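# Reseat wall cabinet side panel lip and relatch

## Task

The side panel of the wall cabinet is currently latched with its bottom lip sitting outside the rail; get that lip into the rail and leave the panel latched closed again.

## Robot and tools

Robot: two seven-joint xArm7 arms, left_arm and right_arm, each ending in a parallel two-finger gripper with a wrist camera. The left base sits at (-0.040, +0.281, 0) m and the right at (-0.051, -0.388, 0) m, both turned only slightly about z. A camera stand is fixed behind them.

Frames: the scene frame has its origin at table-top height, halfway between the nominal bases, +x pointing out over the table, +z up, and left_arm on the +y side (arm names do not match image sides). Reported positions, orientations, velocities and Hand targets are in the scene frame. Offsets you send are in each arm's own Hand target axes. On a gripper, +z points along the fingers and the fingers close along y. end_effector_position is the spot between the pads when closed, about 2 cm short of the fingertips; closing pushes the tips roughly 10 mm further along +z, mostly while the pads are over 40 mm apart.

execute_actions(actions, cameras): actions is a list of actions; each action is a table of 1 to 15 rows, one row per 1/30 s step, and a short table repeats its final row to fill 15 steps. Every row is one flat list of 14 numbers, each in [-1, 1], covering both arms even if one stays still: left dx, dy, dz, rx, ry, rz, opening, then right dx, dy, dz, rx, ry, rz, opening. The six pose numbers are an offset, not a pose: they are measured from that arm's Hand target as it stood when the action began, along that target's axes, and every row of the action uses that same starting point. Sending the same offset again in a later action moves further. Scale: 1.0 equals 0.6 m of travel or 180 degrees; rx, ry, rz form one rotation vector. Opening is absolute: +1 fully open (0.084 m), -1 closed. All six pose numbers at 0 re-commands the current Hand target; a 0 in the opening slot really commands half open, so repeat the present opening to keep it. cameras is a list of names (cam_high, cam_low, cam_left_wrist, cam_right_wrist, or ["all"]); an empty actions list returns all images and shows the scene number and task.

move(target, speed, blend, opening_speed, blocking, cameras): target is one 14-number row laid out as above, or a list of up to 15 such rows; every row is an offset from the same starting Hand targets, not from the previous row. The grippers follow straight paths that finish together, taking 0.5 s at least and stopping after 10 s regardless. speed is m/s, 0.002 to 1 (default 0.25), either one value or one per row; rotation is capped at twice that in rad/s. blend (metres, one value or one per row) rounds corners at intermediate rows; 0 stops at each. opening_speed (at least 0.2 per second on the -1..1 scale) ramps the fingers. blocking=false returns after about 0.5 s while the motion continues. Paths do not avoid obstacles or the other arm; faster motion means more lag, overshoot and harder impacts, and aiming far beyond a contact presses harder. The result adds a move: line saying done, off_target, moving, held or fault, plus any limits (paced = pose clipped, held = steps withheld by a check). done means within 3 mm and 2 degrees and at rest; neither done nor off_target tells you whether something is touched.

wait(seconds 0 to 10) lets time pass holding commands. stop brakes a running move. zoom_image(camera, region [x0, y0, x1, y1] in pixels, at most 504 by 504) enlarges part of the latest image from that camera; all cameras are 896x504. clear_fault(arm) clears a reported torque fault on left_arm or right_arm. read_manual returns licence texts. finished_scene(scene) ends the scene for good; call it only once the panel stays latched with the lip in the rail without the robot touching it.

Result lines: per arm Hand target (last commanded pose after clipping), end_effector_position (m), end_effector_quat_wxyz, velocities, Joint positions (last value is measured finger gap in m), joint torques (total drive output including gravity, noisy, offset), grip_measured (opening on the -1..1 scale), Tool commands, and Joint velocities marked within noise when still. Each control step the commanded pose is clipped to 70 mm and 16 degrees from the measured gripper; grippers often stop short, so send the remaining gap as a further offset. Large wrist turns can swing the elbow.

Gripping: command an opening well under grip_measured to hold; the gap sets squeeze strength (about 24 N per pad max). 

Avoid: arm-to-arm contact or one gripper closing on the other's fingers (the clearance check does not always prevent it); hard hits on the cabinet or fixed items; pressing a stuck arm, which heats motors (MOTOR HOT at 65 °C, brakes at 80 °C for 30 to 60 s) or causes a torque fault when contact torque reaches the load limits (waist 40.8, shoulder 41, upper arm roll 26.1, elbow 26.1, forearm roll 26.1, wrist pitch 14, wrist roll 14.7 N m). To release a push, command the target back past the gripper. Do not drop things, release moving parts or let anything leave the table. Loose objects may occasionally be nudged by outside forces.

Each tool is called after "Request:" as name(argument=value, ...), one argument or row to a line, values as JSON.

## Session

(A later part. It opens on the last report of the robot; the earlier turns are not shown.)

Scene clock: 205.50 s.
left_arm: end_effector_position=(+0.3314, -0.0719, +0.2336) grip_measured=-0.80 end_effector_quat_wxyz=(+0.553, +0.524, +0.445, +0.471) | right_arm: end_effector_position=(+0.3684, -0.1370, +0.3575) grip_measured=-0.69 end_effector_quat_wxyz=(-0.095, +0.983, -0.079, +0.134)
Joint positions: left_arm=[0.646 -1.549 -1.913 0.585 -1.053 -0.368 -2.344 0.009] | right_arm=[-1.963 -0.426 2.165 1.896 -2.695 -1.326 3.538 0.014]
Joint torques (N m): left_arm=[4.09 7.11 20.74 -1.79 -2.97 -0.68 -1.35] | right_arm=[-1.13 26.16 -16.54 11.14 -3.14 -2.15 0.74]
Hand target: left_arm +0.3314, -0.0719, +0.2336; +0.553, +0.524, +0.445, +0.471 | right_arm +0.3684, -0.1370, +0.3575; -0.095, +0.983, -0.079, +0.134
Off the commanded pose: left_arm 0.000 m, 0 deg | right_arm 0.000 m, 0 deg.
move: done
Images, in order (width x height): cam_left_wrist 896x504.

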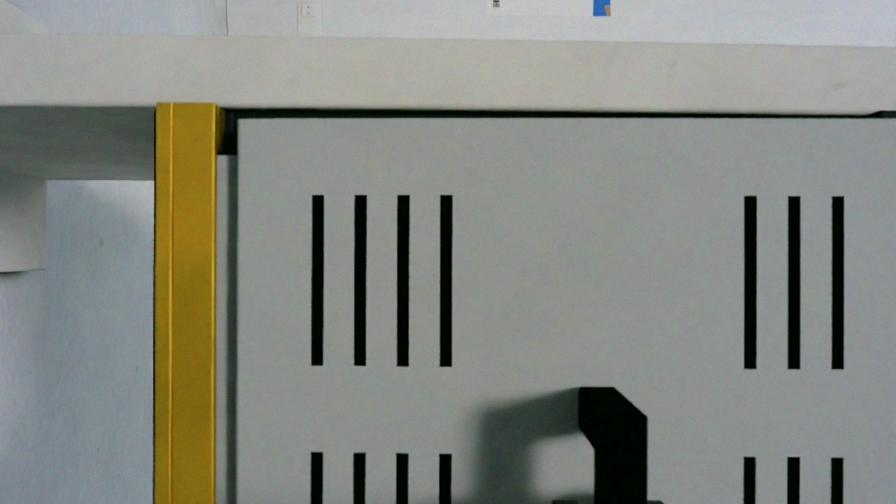

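Request:
move(
  target=[
    [0,-0.0042,-0.0002,0,0,0,-0.95,0,0,0,0,0,0,-0.9],
    [0,-0.0016,0.0083,0.0167,0,0,-0.95,0,0,0,0,0,0,-0.9],
  ],
  speed=0.02,
  cameras=["cam_left_wrist","cam_right_wrist"],
)

Request:
zoom_image(
  camera="cam_left_wrist",
  region=[130, 90, 270, 220],
)

Scene clock: 213.33 s.
left_arm: end_effector_position=(+0.3363, -0.0727, +0.2329) grip_measured=-0.80 end_effector_quat_wxyz=(+0.539, +0.538, +0.457, +0.460) | right_arm: end_effector_position=(+0.3684, -0.1370, +0.3575) grip_measured=-0.69 end_effector_quat_wxyz=(-0.095, +0.983, -0.079, +0.134)
Joint positions: left_arm=[0.674 -1.448 -1.894 0.579 -0.98 -0.394 -2.328 0.009] | right_arm=[-1.963 -0.426 2.165 1.896 -2.695 -1.326 3.538 0.014]
Joint torques (N m): left_arm=[4.62 15.53 30.66 -4.64 -0.02 -3.6 1.3] | right_arm=[-1.32 25.29 -16.28 11.38 -2.97 -2 1.38]
Hand target: left_arm +0.3363, -0.0727, +0.2329; +0.539, +0.538, +0.457, +0.460 | right_arm +0.3684, -0.1370, +0.3575; -0.095, +0.983, -0.079, +0.134
Off the commanded pose: left_arm 0.000 m, 0 deg | right_arm 0.000 m, 0 deg.
move: done
Images, in order (width x height): cam_left_wrist 896x504, cam_right_wrist 896x504.

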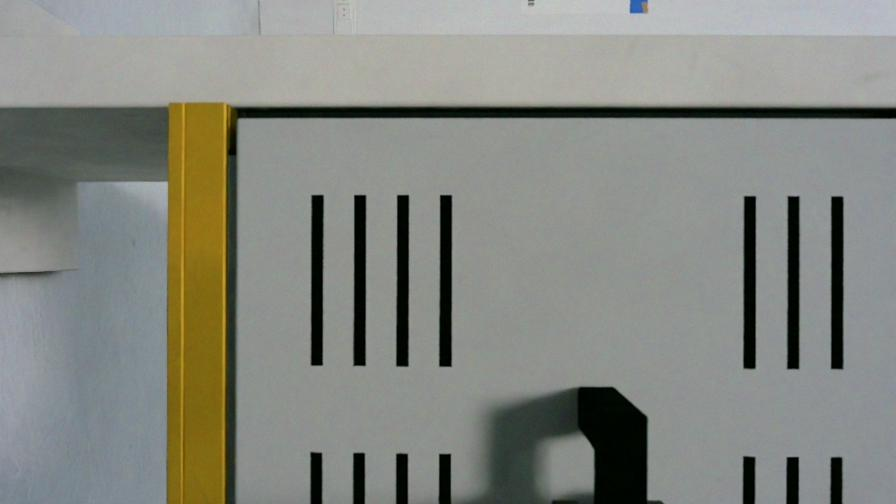

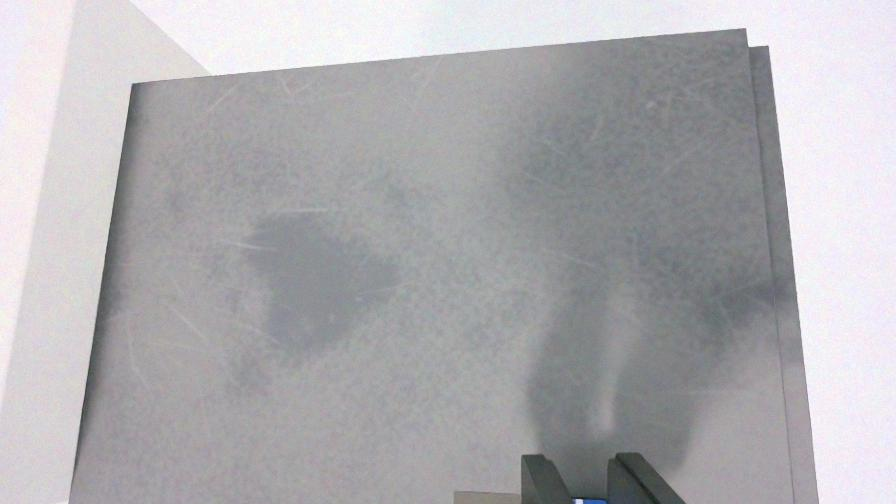

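Scaled by 3.600 from the camera's 896x504 image, which has a finer 1280x720 frame.

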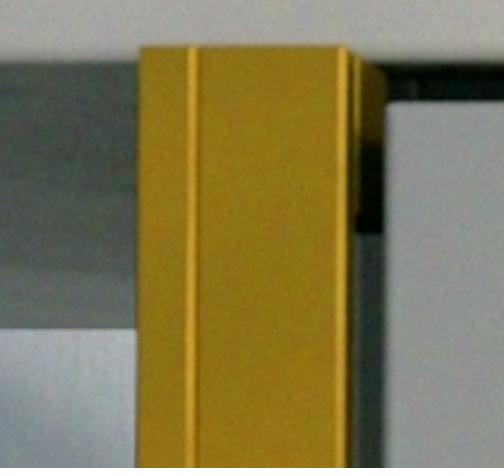

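Request:
move(
  target=[0,-0.0033,0.0025,0,0,0,-0.95,0,0,0,0,0,0,-0.9],
  speed=0.02,
  cameras=["cam_left_wrist"],
)

Request:
zoom_image(
  camera="cam_left_wrist",
  region=[130, 90, 330, 220],
)

Scene clock: 216.40 s.
left_arm: end_effector_position=(+0.3378, -0.0730, +0.2312) grip_measured=-0.80 end_effector_quat_wxyz=(+0.539, +0.538, +0.457, +0.460) | right_arm: end_effector_position=(+0.3684, -0.1370, +0.3575) grip_measured=-0.69 end_effector_quat_wxyz=(-0.095, +0.983, -0.079, +0.134)
Joint positions: left_arm=[0.682 -1.45 -1.899 0.583 -0.98 -0.399 -2.331 0.009] | right_arm=[-1.963 -0.426 2.165 1.896 -2.695 -1.326 3.538 0.014]
Joint torques (N m): left_arm=[5.64 8.29 8.77 1.33 0.63 -0.08 -1.18] | right_arm=[-1.19 24.14 -16.42 11 -2.89 -2.19 1.47]
Hand target: left_arm +0.3378, -0.0730, +0.2309; +0.539, +0.538, +0.457, +0.460 | right_arm +0.3684, -0.1370, +0.3575; -0.095, +0.983, -0.079, +0.134
Off the commanded pose: left_arm 0.000 m, 0 deg | right_arm 0.000 m, 0 deg.
move: done
Images, in order (width x height): cam_left_wrist 896x504.

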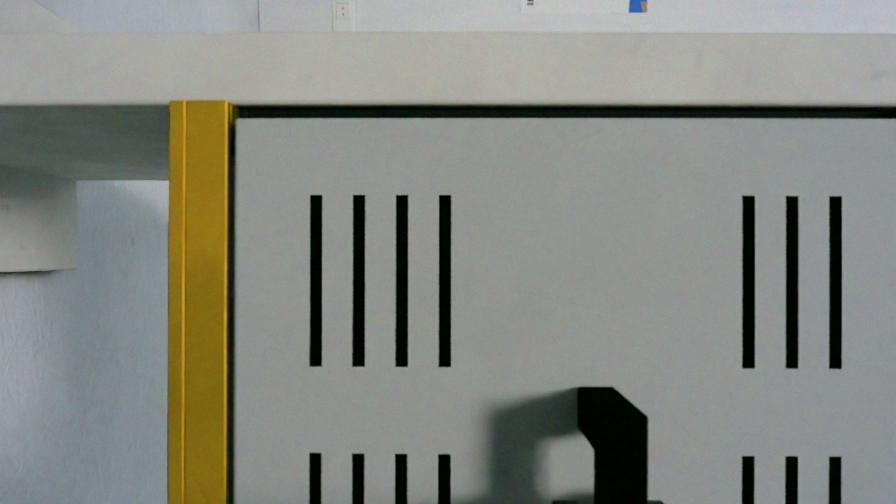

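Scaled by 2.520 from the camera's 896x504 image, which has a finer 1280x720 frame.

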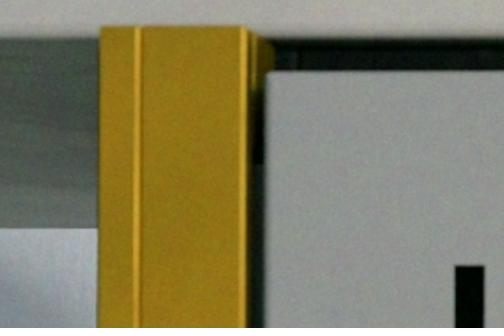

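Request:
move(
  target=[0,0,0.006,0.004,0,0,-0.95,0,0,0,0,0,0,-0.9],
  speed=0.02,
  cameras=["cam_left_wrist"],
)

Scene clock: 220.60 s.
left_arm: end_effector_position=(+0.3413, -0.0736, +0.2310) grip_measured=-0.80 end_effector_quat_wxyz=(+0.536, +0.541, +0.460, +0.457) | right_arm: end_effector_position=(+0.3684, -0.1370, +0.3575) grip_measured=-0.69 end_effector_quat_wxyz=(-0.095, +0.983, -0.079, +0.134)
Joint positions: left_arm=[0.699 -1.423 -1.894 0.586 -0.956 -0.409 -2.328 0.009] | right_arm=[-1.963 -0.426 2.165 1.896 -2.695 -1.326 3.538 0.014]
Joint torques (N m): left_arm=[10.89 16.43 9.06 5.66 3.46 4.21 1.39] | right_arm=[-1.26 23.03 -16.23 11.38 -3.18 -2.36 1.62]
Hand target: left_arm +0.3414, -0.0736, +0.2309; +0.536, +0.541, +0.460, +0.457 | right_arm +0.3684, -0.1370, +0.3575; -0.095, +0.983, -0.079, +0.134
Off the commanded pose: left_arm 0.000 m, 0 deg | right_arm 0.000 m, 0 deg.
move: done
Images, in order (width x height): cam_left_wrist 896x504.

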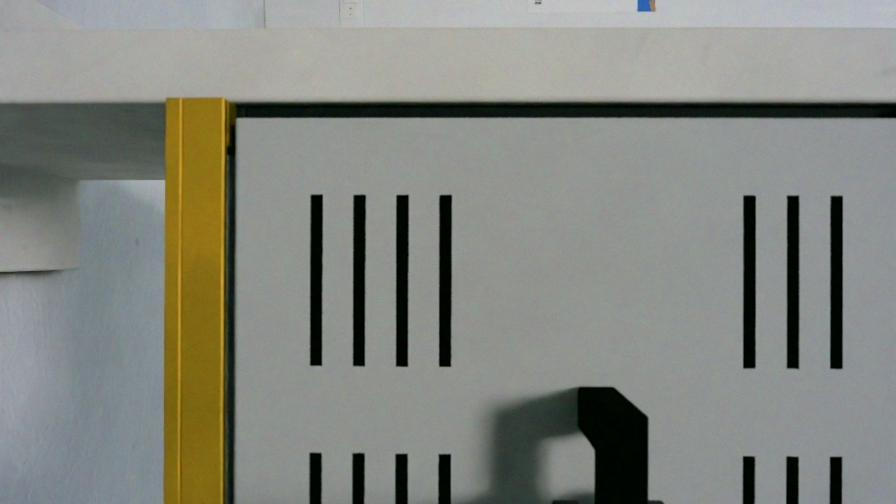

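Request:
move(
  target=[0,0,0.001,0,0,0,-0.95,-0.001,-0.041,0.0087,0,0,0,-0.9],
  speed=0.04,
  cameras=["cam_left_wrist","cam_right_wrist"],
)

Scene clock: 223.83 s.
left_arm: end_effector_position=(+0.3420, -0.0737, +0.2309) grip_measured=-0.80 end_effector_quat_wxyz=(+0.536, +0.541, +0.460, +0.457) | right_arm: end_effector_position=(+0.3724, -0.1122, +0.3575) grip_measured=-0.69 end_effector_quat_wxyz=(-0.095, +0.983, -0.079, +0.134)
Joint positions: left_arm=[0.702 -1.422 -1.894 0.588 -0.954 -0.411 -2.328 0.009] | right_arm=[-1.996 -0.503 2.185 2.004 -2.648 -1.367 3.573 0.014]
Joint torques (N m): left_arm=[12.23 16.85 0.78 3.48 2.94 4.11 -0.79] | right_arm=[-3.38 17.51 -3.27 16.97 2.61 -1.12 2.6]
Hand target: left_arm +0.3420, -0.0737, +0.2309; +0.536, +0.541, +0.460, +0.457 | right_arm +0.3724, -0.1122, +0.3575; -0.095, +0.983, -0.079, +0.134
Off the commanded pose: left_arm 0.000 m, 0 deg | right_arm 0.000 m, 0 deg.
move: done
Images, in order (width x height): cam_left_wrist 896x504, cam_right_wrist 896x504.

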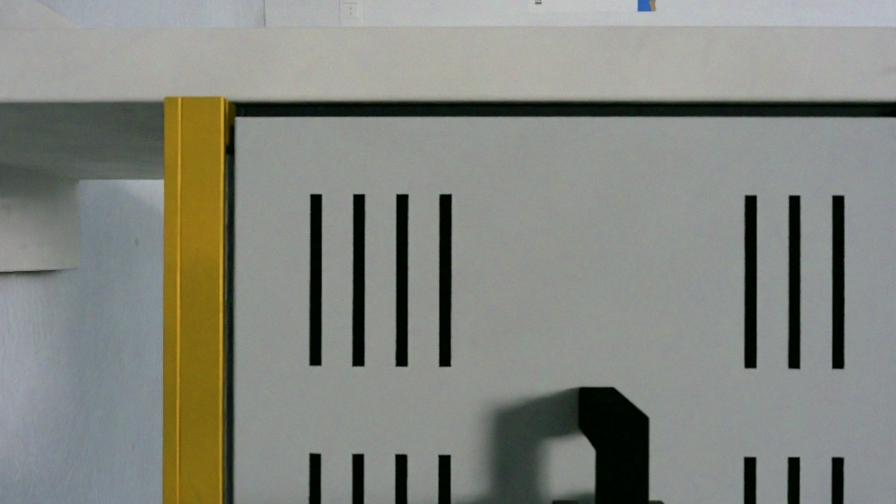

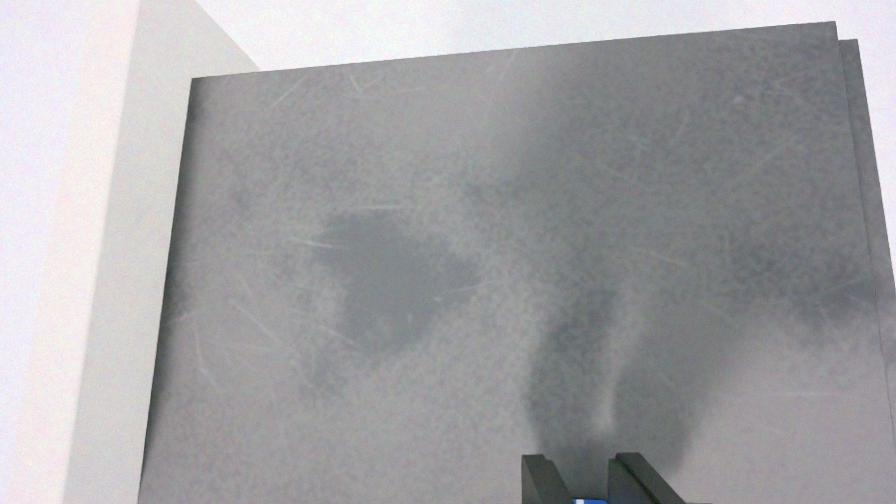

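Request:
move(
  target=[
    [0,0,0,0,0,0,-0.95,0,-0.0033,0.0007,0,0,0,-0.9],
    [0,0,0,0,0,0,-0.3,0,0,0,0,0,0,0],
  ],
  speed=0.04,
  opening_speed=1.0,
)

Request:
move(
  target=[
    [0,0,-0.1,0,0,0,0,0.0,0,-0.12,0,0,0,0],
    [-0.05,0.1,-0.2,0,0,0,0,0.0,0,-0.14,0,0,0,0],
  ],
  speed=0.15,
  blend=0.02,
  cameras=["cam_left_wrist","cam_right_wrist"],
)

Scene clock: 230.00 s.
left_arm: end_effector_position=(+0.3420, -0.0737, +0.2309) grip_measured=-0.32 end_effector_quat_wxyz=(+0.536, +0.541, +0.460, +0.457) | right_arm: end_effector_position=(+0.3724, -0.1122, +0.3575) grip_measured=-0.01 end_effector_quat_wxyz=(-0.095, +0.983, -0.079, +0.134)
Joint positions: left_arm=[0.702 -1.422 -1.894 0.588 -0.954 -0.411 -2.329 0.03] | right_arm=[-1.996 -0.503 2.186 2.004 -2.648 -1.367 3.573 0.044]
Joint torques (N m): left_arm=[-6.01 11 28.4 -3.82 -0.44 -2.98 -0.69] | right_arm=[2.03 25.41 -8.94 14.15 -1.59 -1.01 -2.43]
Hand target: left_arm +0.3420, -0.0737, +0.2309; +0.536, +0.541, +0.460, +0.457 | right_arm +0.3724, -0.1122, +0.3575; -0.095, +0.983, -0.079, +0.134
Off the commanded pose: left_arm 0.000 m, 0 deg | right_arm 0.000 m, 0 deg.
move: done

Scene clock: 231.83 s.
left_arm: end_effector_position=(+0.2192, -0.0842, +0.2919) grip_measured=-0.01 end_effector_quat_wxyz=(+0.536, +0.541, +0.460, +0.457) | right_arm: end_effector_position=(+0.3490, -0.1261, +0.4369) grip_measured=-0.01 end_effector_quat_wxyz=(-0.095, +0.983, -0.079, +0.134)
Joint positions: left_arm=[0.109 -1.814 -1.657 0.459 -0.976 0.262 -2.333 0.044] | right_arm=[-2.12 -0.534 2.18 2.332 -2.595 -1.642 3.615 0.044]
Joint torques (N m): left_arm=[-6.28 4.04 26.65 -2.73 1.13 0.05 -1.24] | right_arm=[-4.86 18.74 -3.06 14.25 2.41 -1.43 2.61]
Hand target: left_arm +0.2192, -0.0842, +0.2919; +0.536, +0.541, +0.460, +0.457 | right_arm +0.3490, -0.1261, +0.4369; -0.095, +0.983, -0.079, +0.134
Off the commanded pose: left_arm 0.000 m, 0 deg | right_arm 0.000 m, 0 deg.
move: done
Images, in order (width x height): cam_left_wrist 896x504, cam_right_wrist 896x504.

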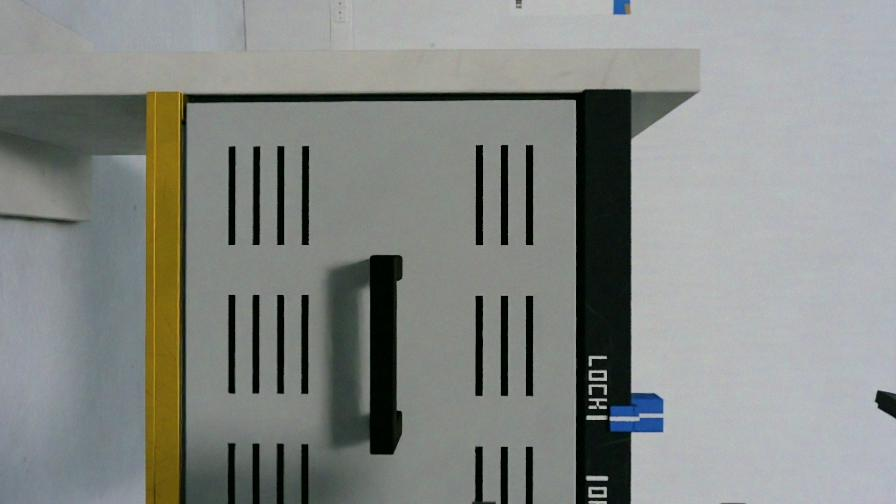

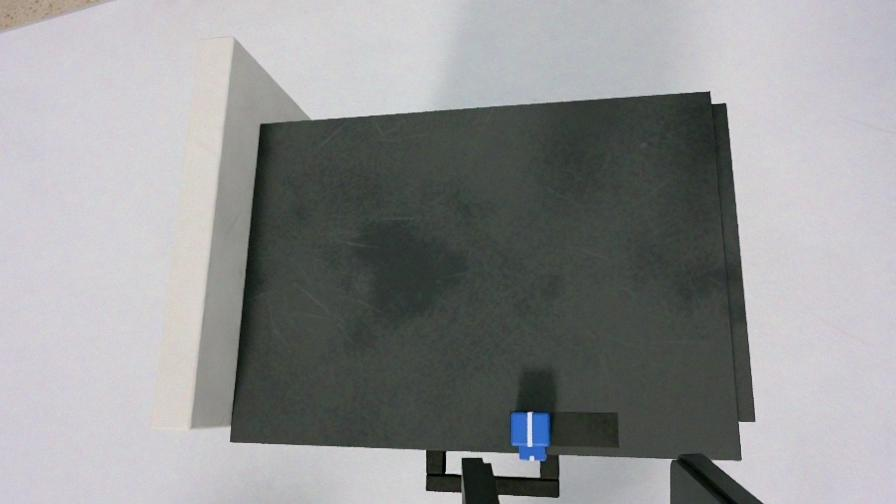

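Request:
finished_scene(
  scene=1,
)

The scene is finished: the task was done.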